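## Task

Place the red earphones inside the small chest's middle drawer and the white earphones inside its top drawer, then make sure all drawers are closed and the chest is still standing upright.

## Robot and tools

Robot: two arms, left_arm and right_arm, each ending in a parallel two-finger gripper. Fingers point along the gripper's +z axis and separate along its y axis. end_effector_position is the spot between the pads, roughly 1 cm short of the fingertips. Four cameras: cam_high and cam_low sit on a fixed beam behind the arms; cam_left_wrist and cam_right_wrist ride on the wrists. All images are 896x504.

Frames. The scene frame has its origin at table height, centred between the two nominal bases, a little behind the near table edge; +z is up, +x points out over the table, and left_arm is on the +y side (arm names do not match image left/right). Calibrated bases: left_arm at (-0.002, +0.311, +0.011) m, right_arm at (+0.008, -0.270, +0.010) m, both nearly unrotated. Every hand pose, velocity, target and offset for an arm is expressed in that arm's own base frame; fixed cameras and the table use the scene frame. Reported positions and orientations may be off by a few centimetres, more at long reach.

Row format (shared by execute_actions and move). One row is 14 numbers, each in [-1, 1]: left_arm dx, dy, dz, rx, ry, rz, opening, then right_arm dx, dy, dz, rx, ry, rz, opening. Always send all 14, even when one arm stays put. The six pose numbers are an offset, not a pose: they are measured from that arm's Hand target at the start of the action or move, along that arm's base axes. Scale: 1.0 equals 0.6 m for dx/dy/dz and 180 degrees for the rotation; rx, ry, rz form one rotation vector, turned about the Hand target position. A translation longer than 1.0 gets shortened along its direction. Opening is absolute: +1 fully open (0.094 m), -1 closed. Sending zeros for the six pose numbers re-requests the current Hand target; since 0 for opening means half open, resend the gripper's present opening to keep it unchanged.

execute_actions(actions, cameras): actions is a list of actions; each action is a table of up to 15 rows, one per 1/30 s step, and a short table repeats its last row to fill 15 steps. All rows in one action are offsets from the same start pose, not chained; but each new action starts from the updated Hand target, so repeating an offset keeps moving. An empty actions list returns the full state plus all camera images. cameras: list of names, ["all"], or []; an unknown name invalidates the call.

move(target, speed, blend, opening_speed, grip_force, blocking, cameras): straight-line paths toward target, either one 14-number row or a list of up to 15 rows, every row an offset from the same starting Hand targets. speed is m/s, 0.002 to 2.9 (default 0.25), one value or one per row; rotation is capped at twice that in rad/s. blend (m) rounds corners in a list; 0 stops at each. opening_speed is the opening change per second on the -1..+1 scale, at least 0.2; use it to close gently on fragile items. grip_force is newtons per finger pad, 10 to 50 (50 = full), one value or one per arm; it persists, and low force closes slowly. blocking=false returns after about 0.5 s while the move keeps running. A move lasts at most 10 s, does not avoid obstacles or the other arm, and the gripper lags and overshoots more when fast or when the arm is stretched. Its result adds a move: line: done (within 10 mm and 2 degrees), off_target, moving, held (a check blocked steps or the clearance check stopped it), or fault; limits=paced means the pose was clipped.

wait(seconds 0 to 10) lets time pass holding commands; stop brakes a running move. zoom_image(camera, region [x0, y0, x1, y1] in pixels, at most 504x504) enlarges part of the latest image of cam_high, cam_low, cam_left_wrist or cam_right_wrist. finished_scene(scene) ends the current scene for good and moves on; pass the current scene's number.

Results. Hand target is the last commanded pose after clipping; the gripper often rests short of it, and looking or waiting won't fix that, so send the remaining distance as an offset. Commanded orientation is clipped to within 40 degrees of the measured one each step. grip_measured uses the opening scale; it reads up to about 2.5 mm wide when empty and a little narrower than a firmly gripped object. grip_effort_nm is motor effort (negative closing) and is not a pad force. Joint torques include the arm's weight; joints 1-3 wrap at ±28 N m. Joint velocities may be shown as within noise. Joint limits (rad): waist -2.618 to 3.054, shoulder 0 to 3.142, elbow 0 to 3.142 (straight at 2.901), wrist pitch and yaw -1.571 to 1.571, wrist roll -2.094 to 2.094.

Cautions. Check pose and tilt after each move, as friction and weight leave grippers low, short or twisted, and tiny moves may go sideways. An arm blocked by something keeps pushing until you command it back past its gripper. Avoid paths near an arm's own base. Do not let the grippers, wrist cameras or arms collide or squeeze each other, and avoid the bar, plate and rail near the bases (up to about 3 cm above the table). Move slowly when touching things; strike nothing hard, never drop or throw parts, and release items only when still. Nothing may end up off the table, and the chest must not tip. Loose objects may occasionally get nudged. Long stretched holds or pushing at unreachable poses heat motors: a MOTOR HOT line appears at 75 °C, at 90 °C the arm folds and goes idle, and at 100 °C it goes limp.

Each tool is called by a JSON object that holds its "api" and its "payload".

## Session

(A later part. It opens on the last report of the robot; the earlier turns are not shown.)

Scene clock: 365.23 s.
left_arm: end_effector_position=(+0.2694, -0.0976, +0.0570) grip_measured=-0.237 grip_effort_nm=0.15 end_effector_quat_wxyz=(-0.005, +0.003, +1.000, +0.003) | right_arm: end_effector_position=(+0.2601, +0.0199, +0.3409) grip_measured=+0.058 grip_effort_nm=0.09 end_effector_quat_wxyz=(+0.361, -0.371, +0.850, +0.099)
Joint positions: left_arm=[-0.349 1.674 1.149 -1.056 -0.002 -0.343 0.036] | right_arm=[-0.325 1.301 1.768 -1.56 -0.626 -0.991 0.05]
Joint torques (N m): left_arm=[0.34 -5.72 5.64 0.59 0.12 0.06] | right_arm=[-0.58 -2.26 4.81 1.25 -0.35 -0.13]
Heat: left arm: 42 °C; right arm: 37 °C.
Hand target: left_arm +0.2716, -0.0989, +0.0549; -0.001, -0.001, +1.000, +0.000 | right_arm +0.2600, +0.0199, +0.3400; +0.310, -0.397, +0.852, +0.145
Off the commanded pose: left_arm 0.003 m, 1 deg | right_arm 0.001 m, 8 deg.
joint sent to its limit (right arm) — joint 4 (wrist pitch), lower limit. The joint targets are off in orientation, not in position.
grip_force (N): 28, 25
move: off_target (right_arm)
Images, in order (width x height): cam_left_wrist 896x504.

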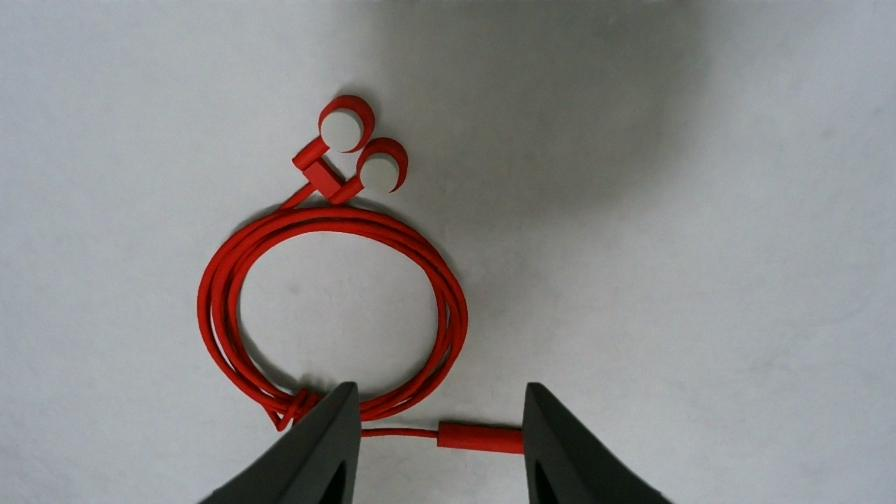

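{"api": "move", "payload": {"target": [[0.0017, -0.005, -0.1065, 0, 0, 0, -0.234, 0, 0, 0, 0, 0, 0, 0.06], [0.0017, -0.005, -0.1065, 0, 0, 0, -1, 0, 0, 0, 0, 0, 0, 0.06], [-0.1193, -0.0018, 0.3085, 0, 0, -0.1111, -1, 0, 0, 0, 0, 0, 0, 0.06], [-0.186, -0.2518, 0.3585, 0, 0, -0.2778, -1, 0, 0, 0, 0, 0, 0, 0.06], [-0.1335, -0.486, 0.3502, 0, 0, -0.4444, -1, 0, 0, 0, 0, 0, 0, 0.06], [-0.1335, -0.486, 0.0727, 0, 0, -0.4444, -1, 0, 0, 0, 0, 0, 0, 0.06]], "speed": [0.1, 0.1, 0.25, 0.3, 0.3, 0.15], "blend": [0, 0, 0.03, 0.03, 0.015, 0], "grip_force": [28, 25], "cameras": ["cam_left_wrist", "cam_high", "cam_right_wrist"]}}

Scene clock: 391.43 s.
left_arm: end_effector_position=(+0.1940, -0.3845, +0.0974) grip_measured=-0.928 grip_effort_nm=-0.61 end_effector_quat_wxyz=(-0.010, +0.635, +0.772, +0.007) | right_arm: end_effector_position=(+0.2601, +0.0199, +0.3409) grip_measured=+0.058 grip_effort_nm=0.09 end_effector_quat_wxyz=(+0.361, -0.371, +0.850, +0.099)
Joint positions: left_arm=[-1.105 2.249 2.112 -1.458 -0.004 0.271 0.003] | right_arm=[-0.325 1.301 1.768 -1.56 -0.626 -0.991 0.05]
Joint torques (N m): left_arm=[-0.65 -10.51 5.81 0.58 0.11 0.23] | right_arm=[-0.59 -2.11 4.7 1.24 -0.37 -0.19]
Heat: left arm: 41 °C; right arm: 37 °C.
Hand target: left_arm +0.1914, -0.3906, +0.0986; +0.000, +0.642, +0.766, +0.001 | right_arm +0.2600, +0.0199, +0.3400; +0.310, -0.397, +0.852, +0.145
Off the commanded pose: left_arm 0.007 m, 2 deg | right_arm 0.001 m, 8 deg.
joint sent to its limit (right arm) — joint 4 (wrist pitch), lower limit. The joint targets are off in orientation, not in position.
grip_force (N): 28, 25
move: off_target (right_arm)
Images, in order (width x height): cam_high 896x504, cam_left_wrist 896x504, cam_right_wrist 896x504.

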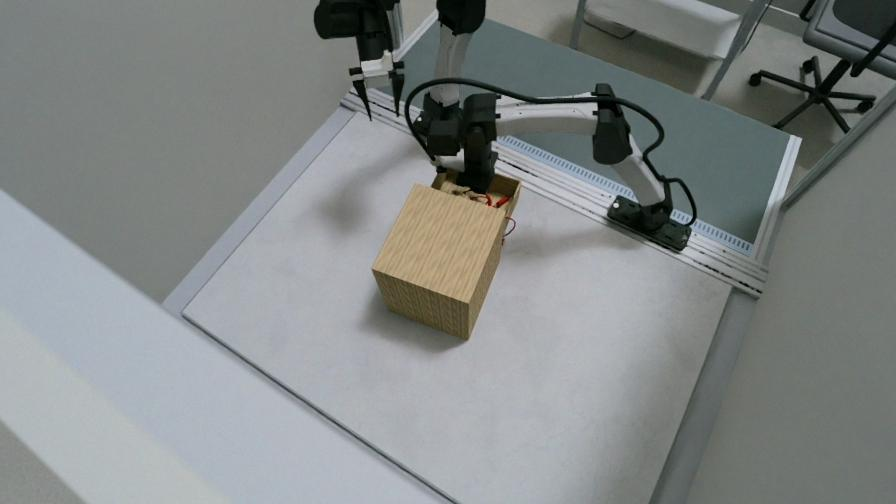

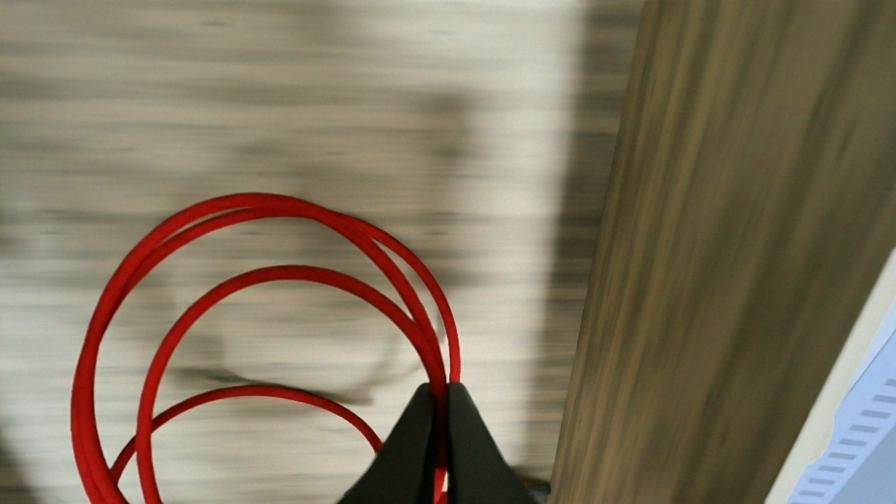

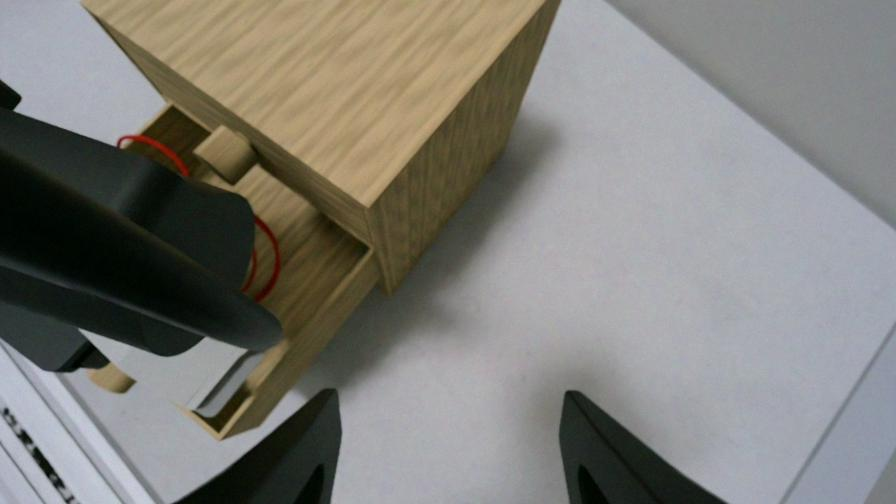

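{"api": "zoom_image", "payload": {"camera": "cam_high", "region": [430, 160, 540, 250]}}

{"api": "zoom_image", "payload": {"camera": "cam_right_wrist", "region": [60, 90, 400, 430]}}

Scaled by 4.582 from the camera's 896x504 image, which has a finer 1280x720 frame.

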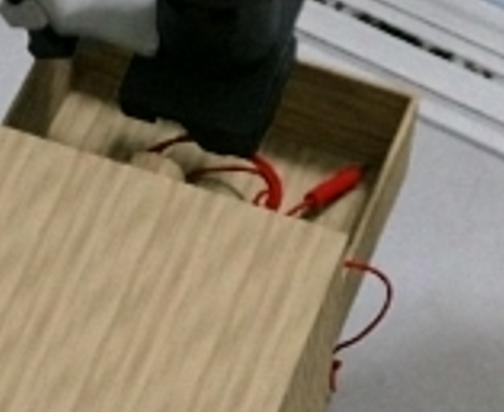

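Scaled by 1.482 from the camera's 896x504 image, which has a finer 1280x720 frame.

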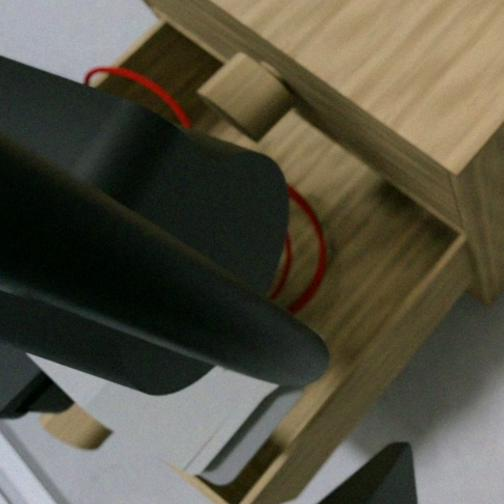

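{"api": "move", "payload": {"target": [0, 0, 0.41, 0, 0, 0, -1, 0, 0, 0, 0, 0, 0, 0.06], "speed": 0.2, "cameras": ["all"]}}

Scene clock: 405.97 s.
left_arm: end_effector_position=(+0.1973, -0.3911, +0.3330) grip_measured=-0.928 grip_effort_nm=-0.61 end_effector_quat_wxyz=(+0.268, +0.607, +0.739, -0.117) | right_arm: end_effector_position=(+0.2601, +0.0199, +0.3409) grip_measured=+0.058 grip_effort_nm=0.09 end_effector_quat_wxyz=(+0.361, -0.371, +0.850, +0.099)
Joint positions: left_arm=[-1.105 1.985 2.558 -1.551 -0.004 0.271 0.003] | right_arm=[-0.325 1.301 1.768 -1.56 -0.626 -0.991 0.05]
Joint torques (N m): left_arm=[-0.66 -8.47 6.98 1.5 0.11 0.21] | right_arm=[-0.58 -2.1 4.74 1.24 -0.3 -0.18]
Motor temperatures (°C): left_arm=[23 35 35 40 25 28 25] | right_arm=[24 32 37 32 27 26 25]
Heat: left arm: 40 °C; right arm: 37 °C.
Hand target: left_arm +0.1914, -0.3906, +0.3446; +0.000, +0.642, +0.766, +0.001 | right_arm +0.2600, +0.0199, +0.3400; +0.310, -0.397, +0.852, +0.145
Off the commanded pose: left_arm 0.013 m, 34 deg | right_arm 0.001 m, 8 deg.
joint sent to its limit (left arm) — joint 4 (wrist pitch), lower limit. The joint targets are off in orientation, not in position.
joint sent to its limit (right arm) — joint 4 (wrist pitch), lower limit. The joint targets are off in orientation, not in position.
grip_force (N): 28, 25
move: off_target (left_arm, right_arm)

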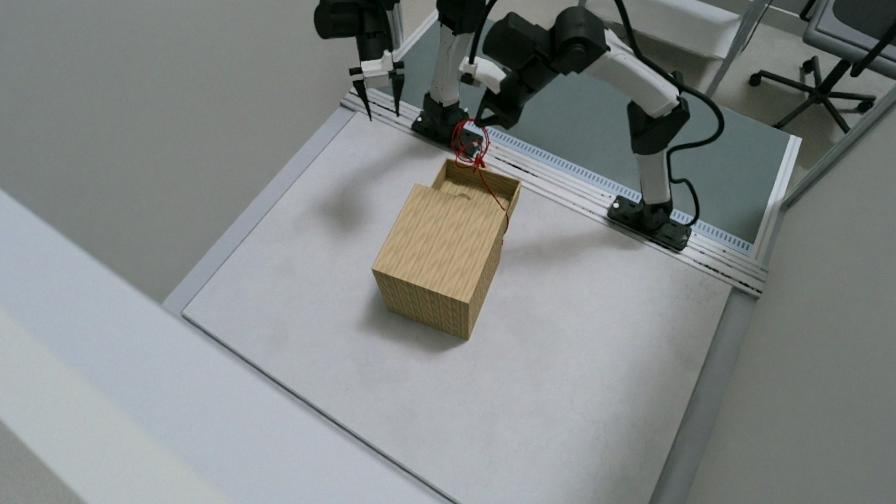

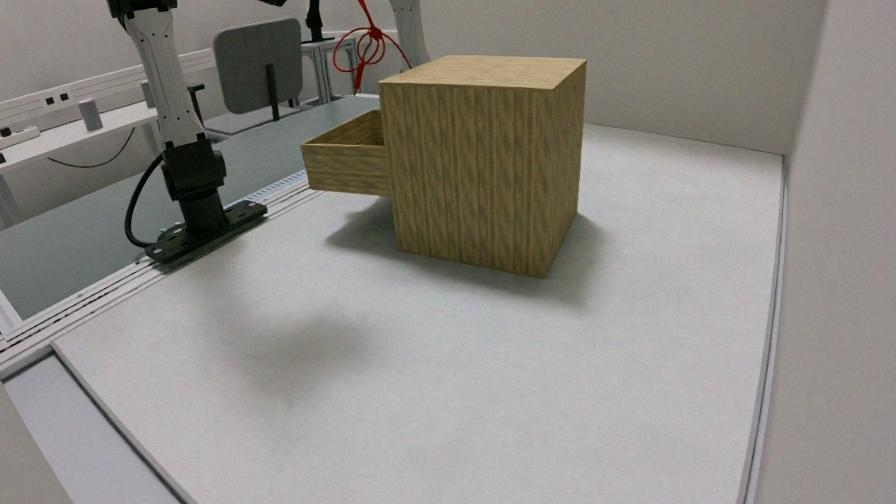

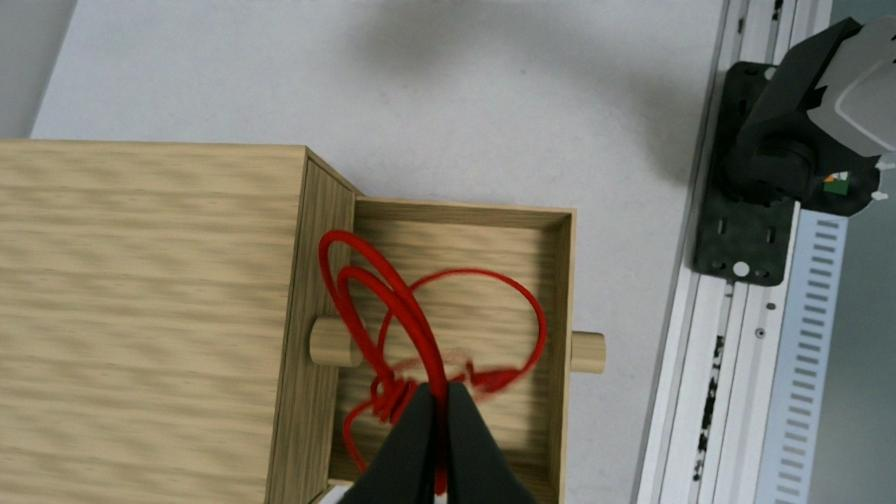

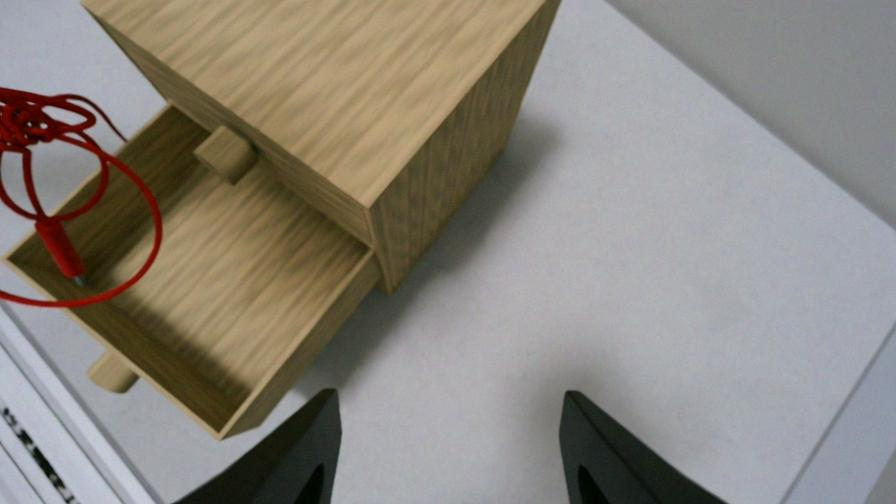

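{"api": "zoom_image", "payload": {"camera": "cam_high", "region": [430, 100, 550, 260]}}

{"api": "zoom_image", "payload": {"camera": "cam_left_wrist", "region": [270, 180, 620, 504]}}

Scaled by 3.150 from the camera's 896x504 image, which has a finer 1280x720 frame.

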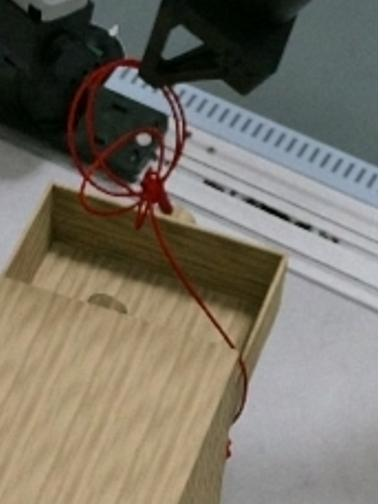

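Scaled by 1.440 from the camera's 896x504 image, which has a finer 1280x720 frame.

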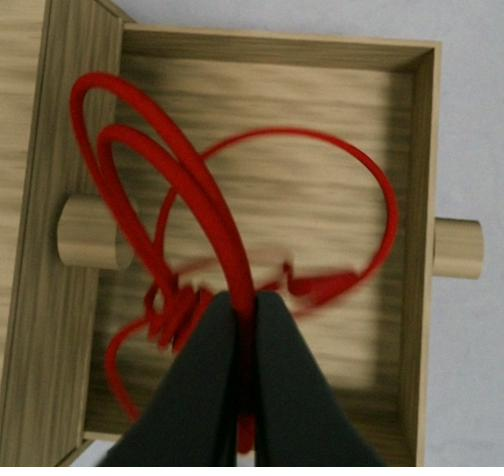

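{"api": "move", "payload": {"target": [[-0.119, 0.251, 0.0257, -0.3011, -0.053, 0, -1, 0, 0, 0, 0, 0, 0, 0.06], [-0.145, 0.251, 0.125, -0.3011, -0.053, 0, -1, 0, 0, 0, 0, 0, 0, 0.06], [0, 0, 0.105, -0.3011, -0.053, 0, -1, 0, 0, 0, 0, 0, 0, 0.06]], "speed": [0.3, 0.25, 0.2], "blend": [0.02, 0.02, 0], "cameras": ["all"]}}

Scene clock: 426.93 s.
left_arm: end_effector_position=(+0.1936, -0.3881, +0.3959) grip_measured=-0.928 grip_effort_nm=-0.61 end_effector_quat_wxyz=(+0.339, +0.571, +0.688, -0.292) | right_arm: end_effector_position=(+0.2601, +0.0199, +0.3409) grip_measured=+0.058 grip_effort_nm=0.09 end_effector_quat_wxyz=(+0.361, -0.371, +0.850, +0.099)
Joint positions: left_arm=[-0.973 1.734 2.251 -1.207 0.341 0.251 0.003] | right_arm=[-0.325 1.301 1.768 -1.56 -0.626 -0.991 0.05]
Joint torques (N m): left_arm=[-0.61 -5.97 8.36 1.96 0.12 0.06] | right_arm=[-0.54 -2.09 4.93 1.21 -0.32 -0.13]
Heat: left arm: 42 °C; right arm: 37 °C.
Hand target: left_arm +0.1914, -0.3905, +0.4076; +0.354, +0.570, +0.680, -0.297 | right_arm +0.2600, +0.0199, +0.3400; +0.310, -0.397, +0.852, +0.145
Off the commanded pose: left_arm 0.012 m, 2 deg | right_arm 0.001 m, 8 deg.
joint sent to its limit (right arm) — joint 4 (wrist pitch), lower limit. The joint targets are off in orientation, not in position.
grip_force (N): 28, 25
move: off_target (left_arm, right_arm)

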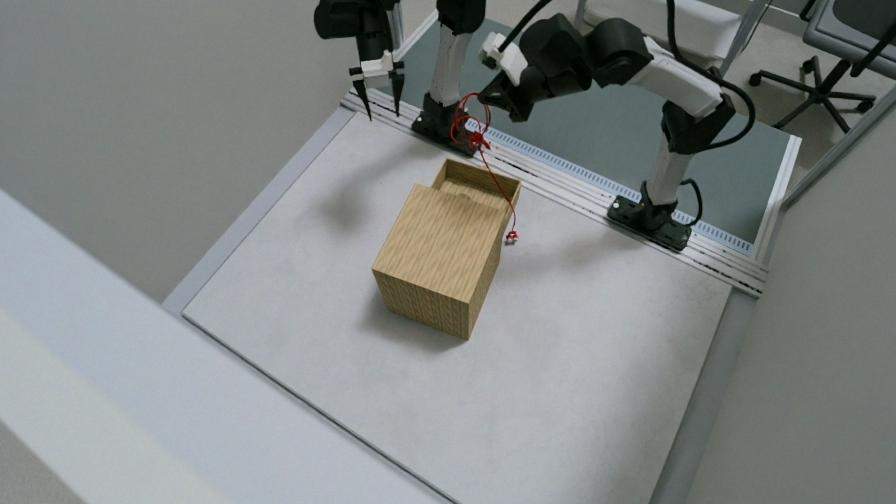

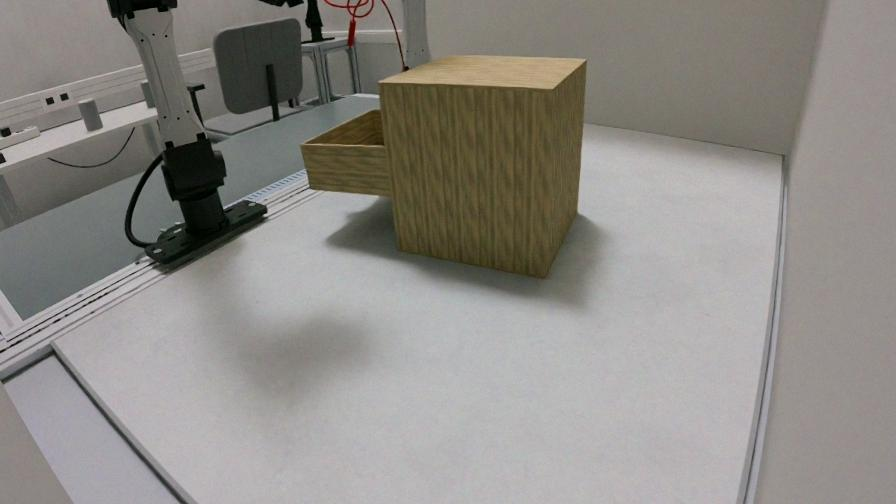

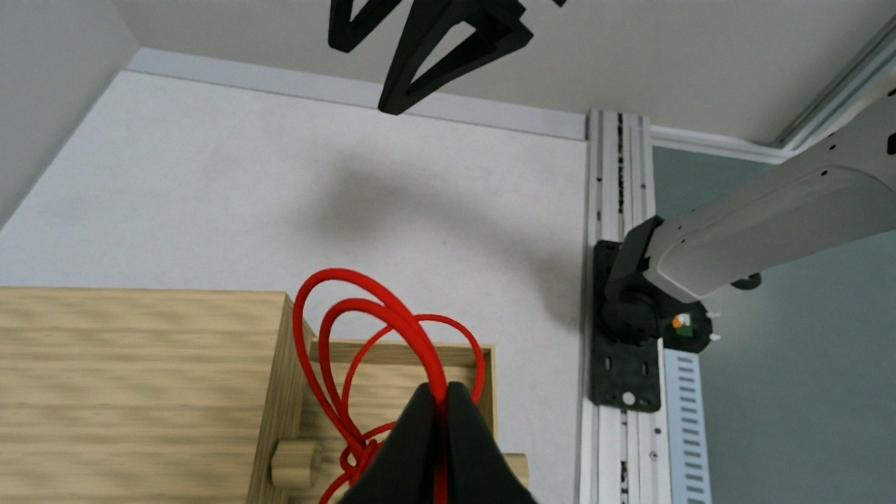

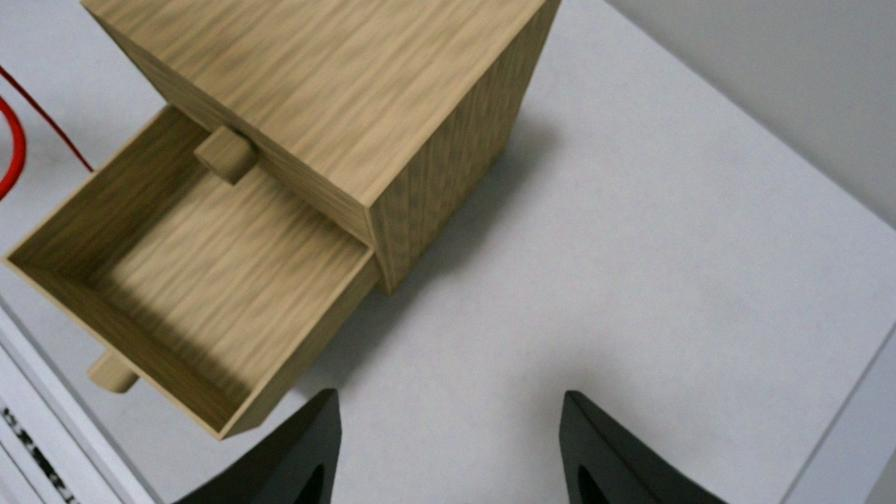

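{"api": "move", "payload": {"target": [[0, 0, 0, 0, 0, 0, -1, -0.1, -0.3667, -0.15, 0, 0, -0.5, 0.06], [0.0487, -0.2792, -0.046, -0.1642, -0.0289, 0, -1, -0.1, -0.3667, -0.15, 0, 0, -0.5, 0.06], [0, 0, -0.0793, 0.1368, 0.0241, 0, -1, -0.1, -0.3667, -0.15, 0, 0, -0.5, 0.06]], "speed": [0.5, 0.18, 0.2], "blend": [0, 0, 0], "cameras": ["cam_high", "cam_left_wrist", "cam_low"]}}

Scene clock: 454.90 s.
left_arm: end_effector_position=(+0.1922, -0.3979, +0.3526) grip_measured=-0.928 grip_effort_nm=-0.61 end_effector_quat_wxyz=(+0.262, +0.600, +0.728, -0.203) | right_arm: end_effector_position=(+0.1979, -0.1955, +0.2495) grip_measured=+0.058 grip_effort_nm=0.09 end_effector_quat_wxyz=(+0.317, +0.317, +0.887, -0.112)
Joint positions: left_arm=[-1.048 1.999 2.632 -1.55 0.187 0.266 0.003] | right_arm=[-0.843 1.057 1.218 -1.053 -0.102 -0.12 0.05]
Joint torques (N m): left_arm=[0.69 -9.28 4.3 1.56 0.11 0.24] | right_arm=[-0.17 -1.24 6.13 1.9 0.2 0.08]
Heat: left arm: 43 °C; right arm: 37 °C.
Hand target: left_arm +0.1915, -0.3906, +0.3601; +0.198, +0.620, +0.740, -0.166 | right_arm +0.2000, -0.2001, +0.2501; +0.321, +0.322, +0.883, -0.117
Off the commanded pose: left_arm 0.011 m, 9 deg | right_arm 0.005 m, 1 deg.
joint sent to its limit (left arm) — joint 4 (wrist pitch), lower limit. The joint targets are off in orientation, not in position.
grip_force (N): 28, 25
move: off_target (left_arm)
Images, in order (width x height): cam_high 896x504, cam_low 896x504, cam_left_wrist 896x504.

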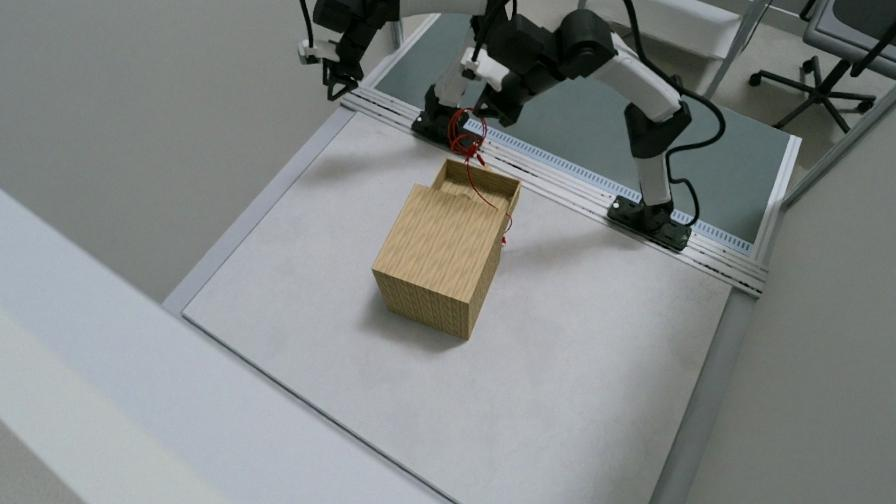

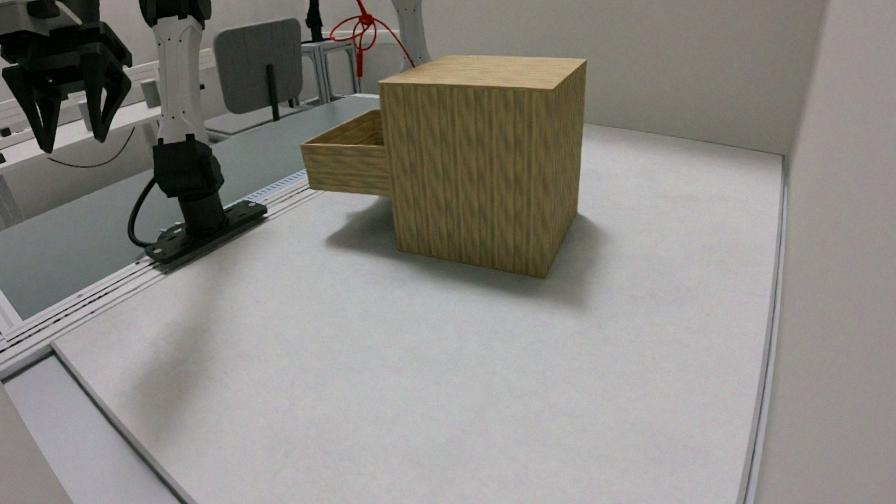

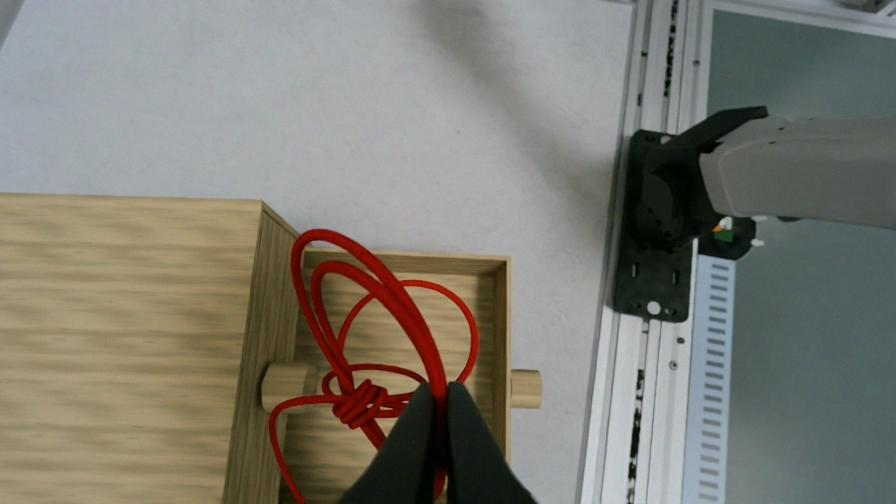

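{"api": "move", "payload": {"target": [[0, 0, 0.3667, -0.5746, -0.1012, 0, -1, 0, 0, 0, 0, 0, 0, 0.06], [0, 0, 0.0667, -0.1642, -0.0289, 0, -1, 0, 0, 0, 0, 0, 0, 0.06]], "speed": [0.35, 0.3], "blend": [0, 0], "cameras": ["cam_high", "cam_left_wrist"]}}

Scene clock: 480.57 s.
left_arm: end_effector_position=(+0.1934, -0.3879, +0.3912) grip_measured=-0.928 grip_effort_nm=-0.61 end_effector_quat_wxyz=(+0.373, +0.551, +0.673, -0.322) | right_arm: end_effector_position=(+0.1979, -0.1955, +0.2495) grip_measured=+0.058 grip_effort_nm=0.09 end_effector_quat_wxyz=(+0.317, +0.317, +0.887, -0.112)
Joint positions: left_arm=[-0.962 1.589 1.957 -0.953 0.371 0.209 0.003] | right_arm=[-0.843 1.057 1.218 -1.053 -0.102 -0.12 0.05]
Joint torques (N m): left_arm=[-0.68 -4.86 9.37 1.96 0.13 0.26] | right_arm=[-0.06 -1.46 6.16 1.95 0.25 0.06]
Heat: left arm: 43 °C; right arm: 38 °C.
Hand target: left_arm +0.1914, -0.3906, +0.4001; +0.383, +0.556, +0.664, -0.321 | right_arm +0.2000, -0.2001, +0.2501; +0.321, +0.322, +0.883, -0.117
Off the commanded pose: left_arm 0.009 m, 2 deg | right_arm 0.005 m, 1 deg.
grip_force (N): 28, 25
move: done
Images, in order (width x height): cam_high 896x504, cam_left_wrist 896x504.

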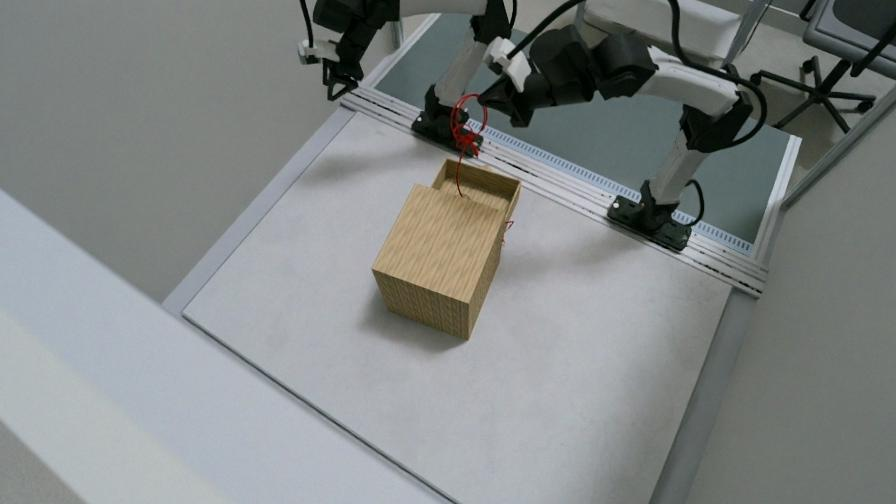

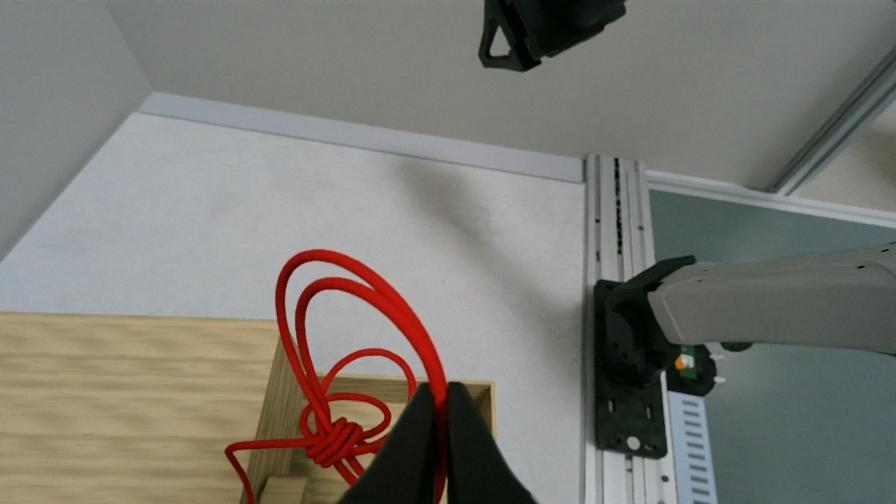

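{"api": "zoom_image", "payload": {"camera": "cam_high", "region": [420, 80, 560, 260]}}

Scaled by 2.800 from the camera's 896x504 image, which has a finer 1280x720 frame.

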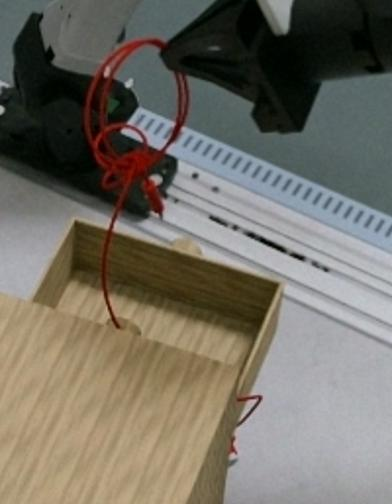

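{"api": "move", "payload": {"target": [0, 0, 0.3, -0.4104, -0.0723, 0, -1, 0.1, 0.3667, 0.15, 0, 0, 0.5, 0.06], "speed": 0.3, "cameras": ["cam_high", "cam_right_wrist", "cam_left_wrist"]}}

Scene clock: 498.83 s.
left_arm: end_effector_position=(+0.1978, -0.3951, +0.5627) grip_measured=-0.928 grip_effort_nm=-0.61 end_effector_quat_wxyz=(+0.696, +0.256, +0.320, -0.590) | right_arm: end_effector_position=(+0.2585, +0.0175, +0.3319) grip_measured=+0.058 grip_effort_nm=0.08 end_effector_quat_wxyz=(+0.351, -0.363, +0.857, +0.106)
Joint positions: left_arm=[-0.997 1.546 1.379 0.93 0.281 -0.288 0.003] | right_arm=[-0.337 1.297 1.735 -1.561 -0.626 -0.991 0.05]
Joint torques (N m): left_arm=[-0.79 -4.75 10.37 1.69 -0.17 0.2] | right_arm=[0.42 -1.81 7.62 1.15 -0.29 -0.19]
Motor temperatures (°C): left_arm=[23 32 36 44 25 27 25] | right_arm=[24 31 39 37 26 26 25]
Heat: left arm: 44 °C; right arm: 39 °C.
Hand target: left_arm +0.1916, -0.3906, +0.5800; +0.707, +0.245, +0.294, -0.594 | right_arm +0.2600, +0.0200, +0.3400; +0.310, -0.397, +0.852, +0.145
Off the commanded pose: left_arm 0.019 m, 4 deg | right_arm 0.009 m, 8 deg.
joint sent to its limit (right arm) — joint 4 (wrist pitch), lower limit. The joint targets are off in orientation, not in position.
grip_force (N): 28, 25
move: off_target (left_arm, right_arm)
Images, in order (width x height): cam_high 896x504, cam_left_wrist 896x504, cam_right_wrist 896x504.

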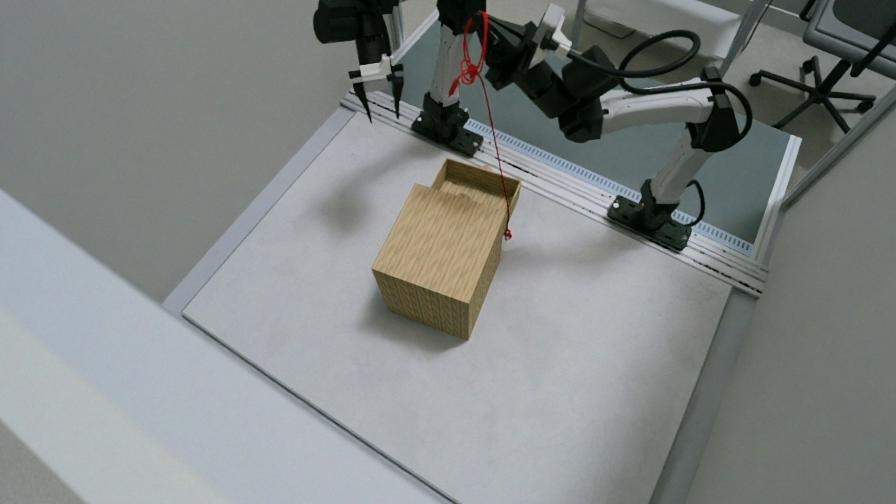

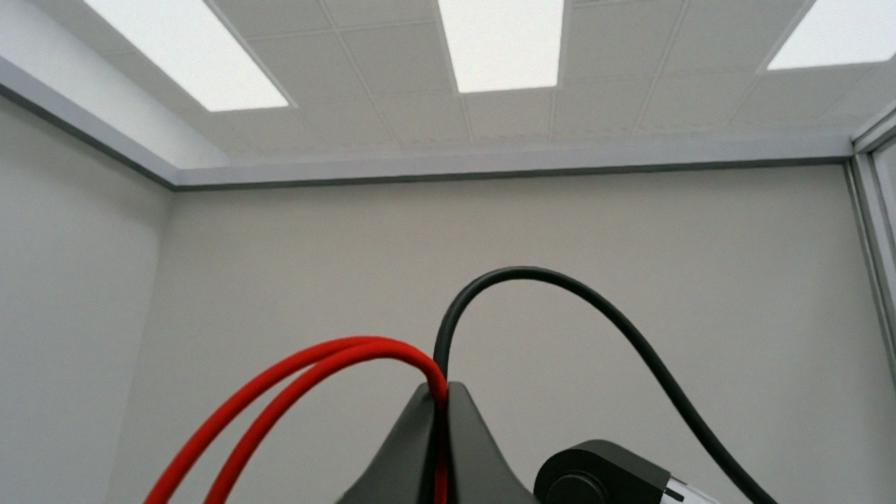

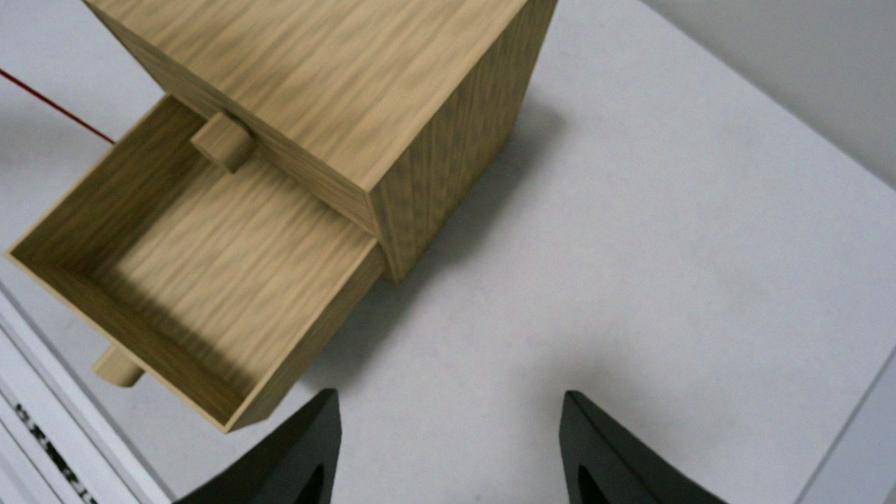

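{"api": "move", "payload": {"target": [[0, 0, -0.3667, 0.4925, 0.0867, 0, -1, 0, 0, 0, 0, 0, 0, 0.06], [-0.0003, 0, -0.8023, 0.7387, 0.1301, 0, -1, 0, 0, 0, 0, 0, 0, 0.06], [-0.0003, 0, -0.8023, 0.7387, 0.1301, 0, -0.36, 0, 0, 0, 0, 0, 0, 0.06], [-0.0003, 0, -0.55, 0.7387, 0.1301, 0, -0.36, 0, 0, 0, 0, 0, 0, 0.06], [0.014, 0.2843, -0.6, 0.7387, 0.1301, 0, -0.36, 0, 0, 0, 0, 0, 0, 0.06]], "speed": [0.4, 0.2, 0.1, 0.12, 0.3], "blend": [0.02, 0, 0, 0.02, 0], "cameras": ["all"]}}

Scene clock: 523.07 s.
left_arm: end_effector_position=(+0.2010, -0.2220, +0.2168) grip_measured=-0.363 grip_effort_nm=0.15 end_effector_quat_wxyz=(+0.058, +0.637, +0.768, -0.010) | right_arm: end_effector_position=(+0.2585, +0.0175, +0.3319) grip_measured=+0.058 grip_effort_nm=0.09 end_effector_quat_wxyz=(+0.351, -0.363, +0.857, +0.106)
Joint positions: left_arm=[-0.833 1.62 1.727 -1.559 0.003 0.551 0.03] | right_arm=[-0.337 1.297 1.735 -1.561 -0.626 -0.991 0.05]
Joint torques (N m): left_arm=[0.31 -6.78 5.45 0.72 0.08 0.27] | right_arm=[0.58 -1.85 7.45 1.13 -0.29 -0.18]
Heat: left arm: 42 °C; right arm: 40 °C.
Hand target: left_arm +0.2000, -0.2201, +0.2200; +0.000, +0.642, +0.766, +0.001 | right_arm +0.2600, +0.0200, +0.3400; +0.310, -0.397, +0.852, +0.145
Off the commanded pose: left_arm 0.004 m, 7 deg | right_arm 0.009 m, 8 deg.
joint read past its limit (left arm) — joint 4 (wrist pitch), lower limit.
joint sent to its limit (left arm) — joint 4 (wrist pitch), lower limit. The joint targets are off in orientation, not in position.
joint sent to its limit (right arm) — joint 4 (wrist pitch), lower limit. The joint targets are off in orientation, not in position.
grip_force (N): 28, 25
move: off_target (left_arm, right_arm)

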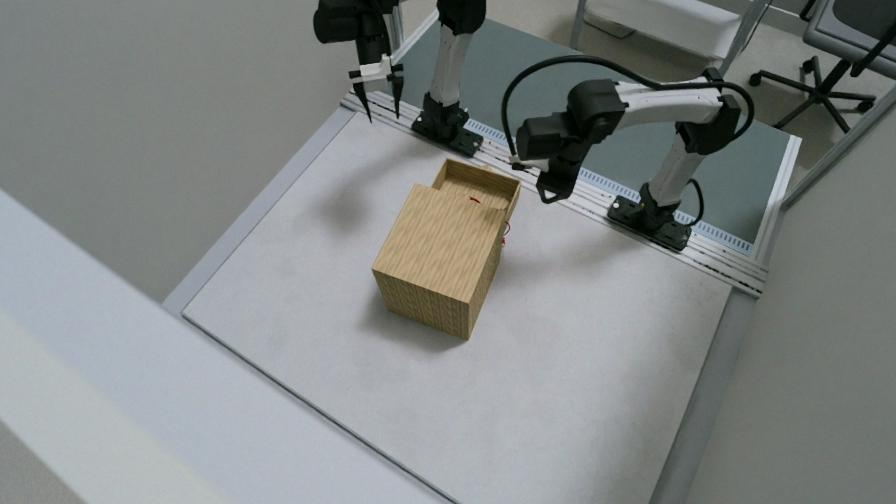

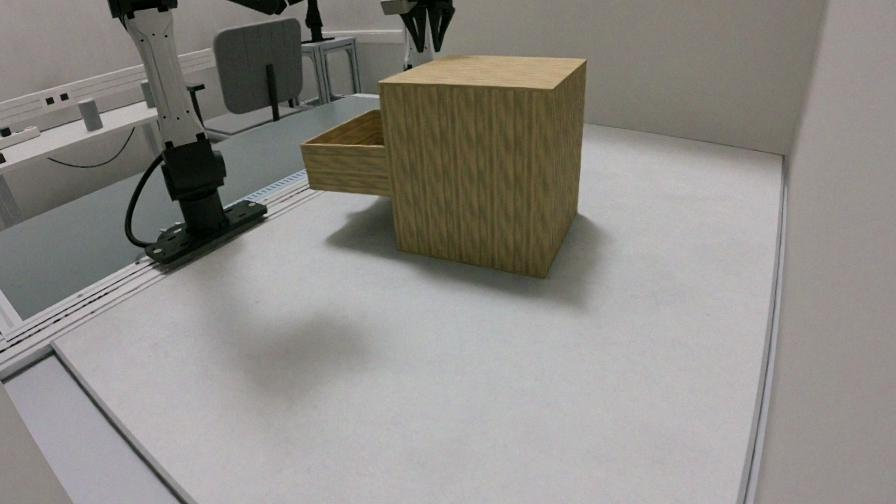

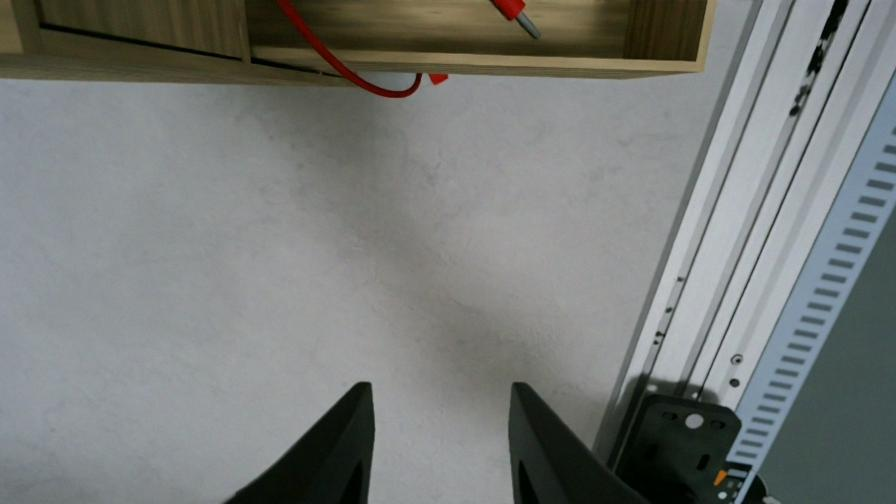

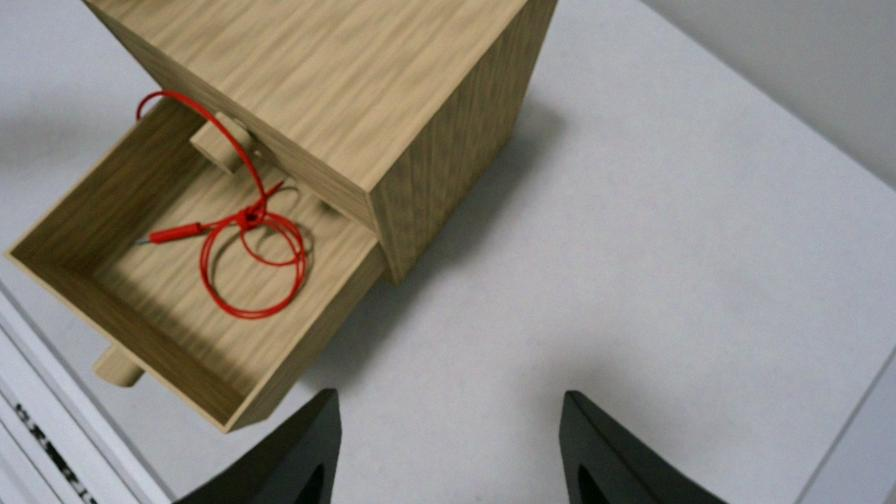

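{"api": "move", "payload": {"target": [0.026, -0.0058, -0.2467, -0.3283, -0.0578, 0, 0.6, 0, 0, 0, 0, 0, 0, 0.06], "speed": 0.3, "cameras": ["cam_left_wrist", "cam_high"]}}

Scene clock: 577.47 s.
left_arm: end_effector_position=(+0.2156, -0.2214, +0.0708) grip_measured=+0.597 grip_effort_nm=0.15 end_effector_quat_wxyz=(+0.375, +0.554, +0.672, -0.317) | right_arm: end_effector_position=(+0.2585, +0.0175, +0.3319) grip_measured=+0.058 grip_effort_nm=0.09 end_effector_quat_wxyz=(+0.351, -0.363, +0.857, +0.106)
Joint positions: left_arm=[-0.377 1.317 0.427 0.037 0.814 0.682 0.075] | right_arm=[-0.337 1.297 1.735 -1.561 -0.626 -0.991 0.05]
Joint torques (N m): left_arm=[0.29 -2.8 5.49 1.89 0.53 0.11] | right_arm=[0.36 -1.95 7.61 1.1 -0.34 -0.16]
Motor temperatures (°C): left_arm=[23 33 35 37 25 27 25] | right_arm=[24 31 41 33 27 26 25]
Heat: left arm: 37 °C; right arm: 41 °C.
Hand target: left_arm +0.2156, -0.2234, +0.0719; +0.383, +0.556, +0.664, -0.321 | right_arm +0.2600, +0.0200, +0.3400; +0.310, -0.397, +0.852, +0.145
Off the commanded pose: left_arm 0.002 m, 1 deg | right_arm 0.009 m, 8 deg.
joint sent to its limit (right arm) — joint 4 (wrist pitch), lower limit. The joint targets are off in orientation, not in position.
grip_force (N): 28, 25
move: off_target (right_arm)
Images, in order (width x height): cam_high 896x504, cam_left_wrist 896x504.

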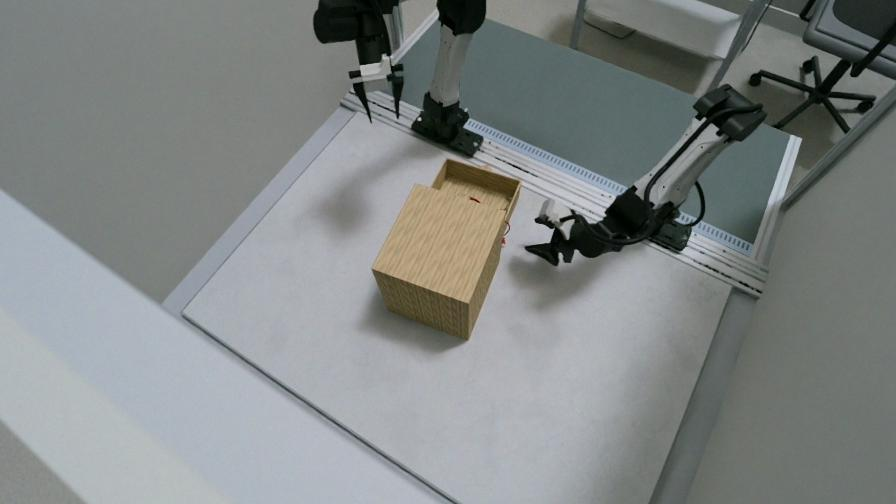

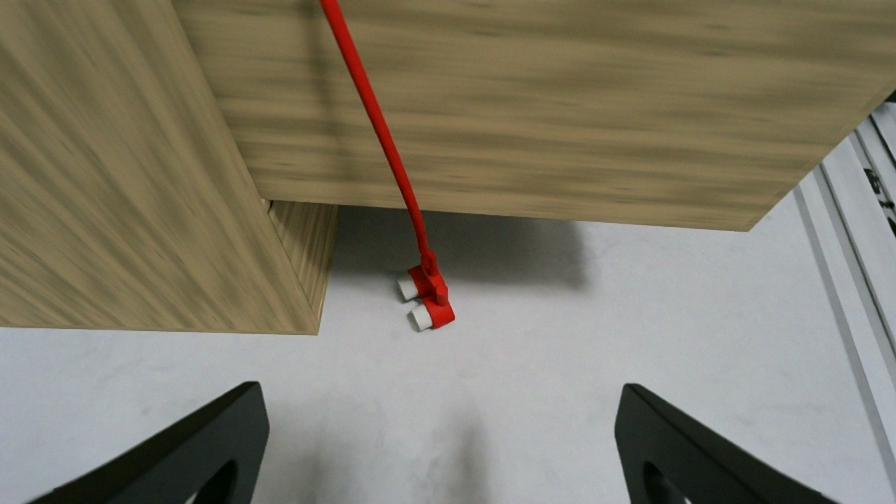

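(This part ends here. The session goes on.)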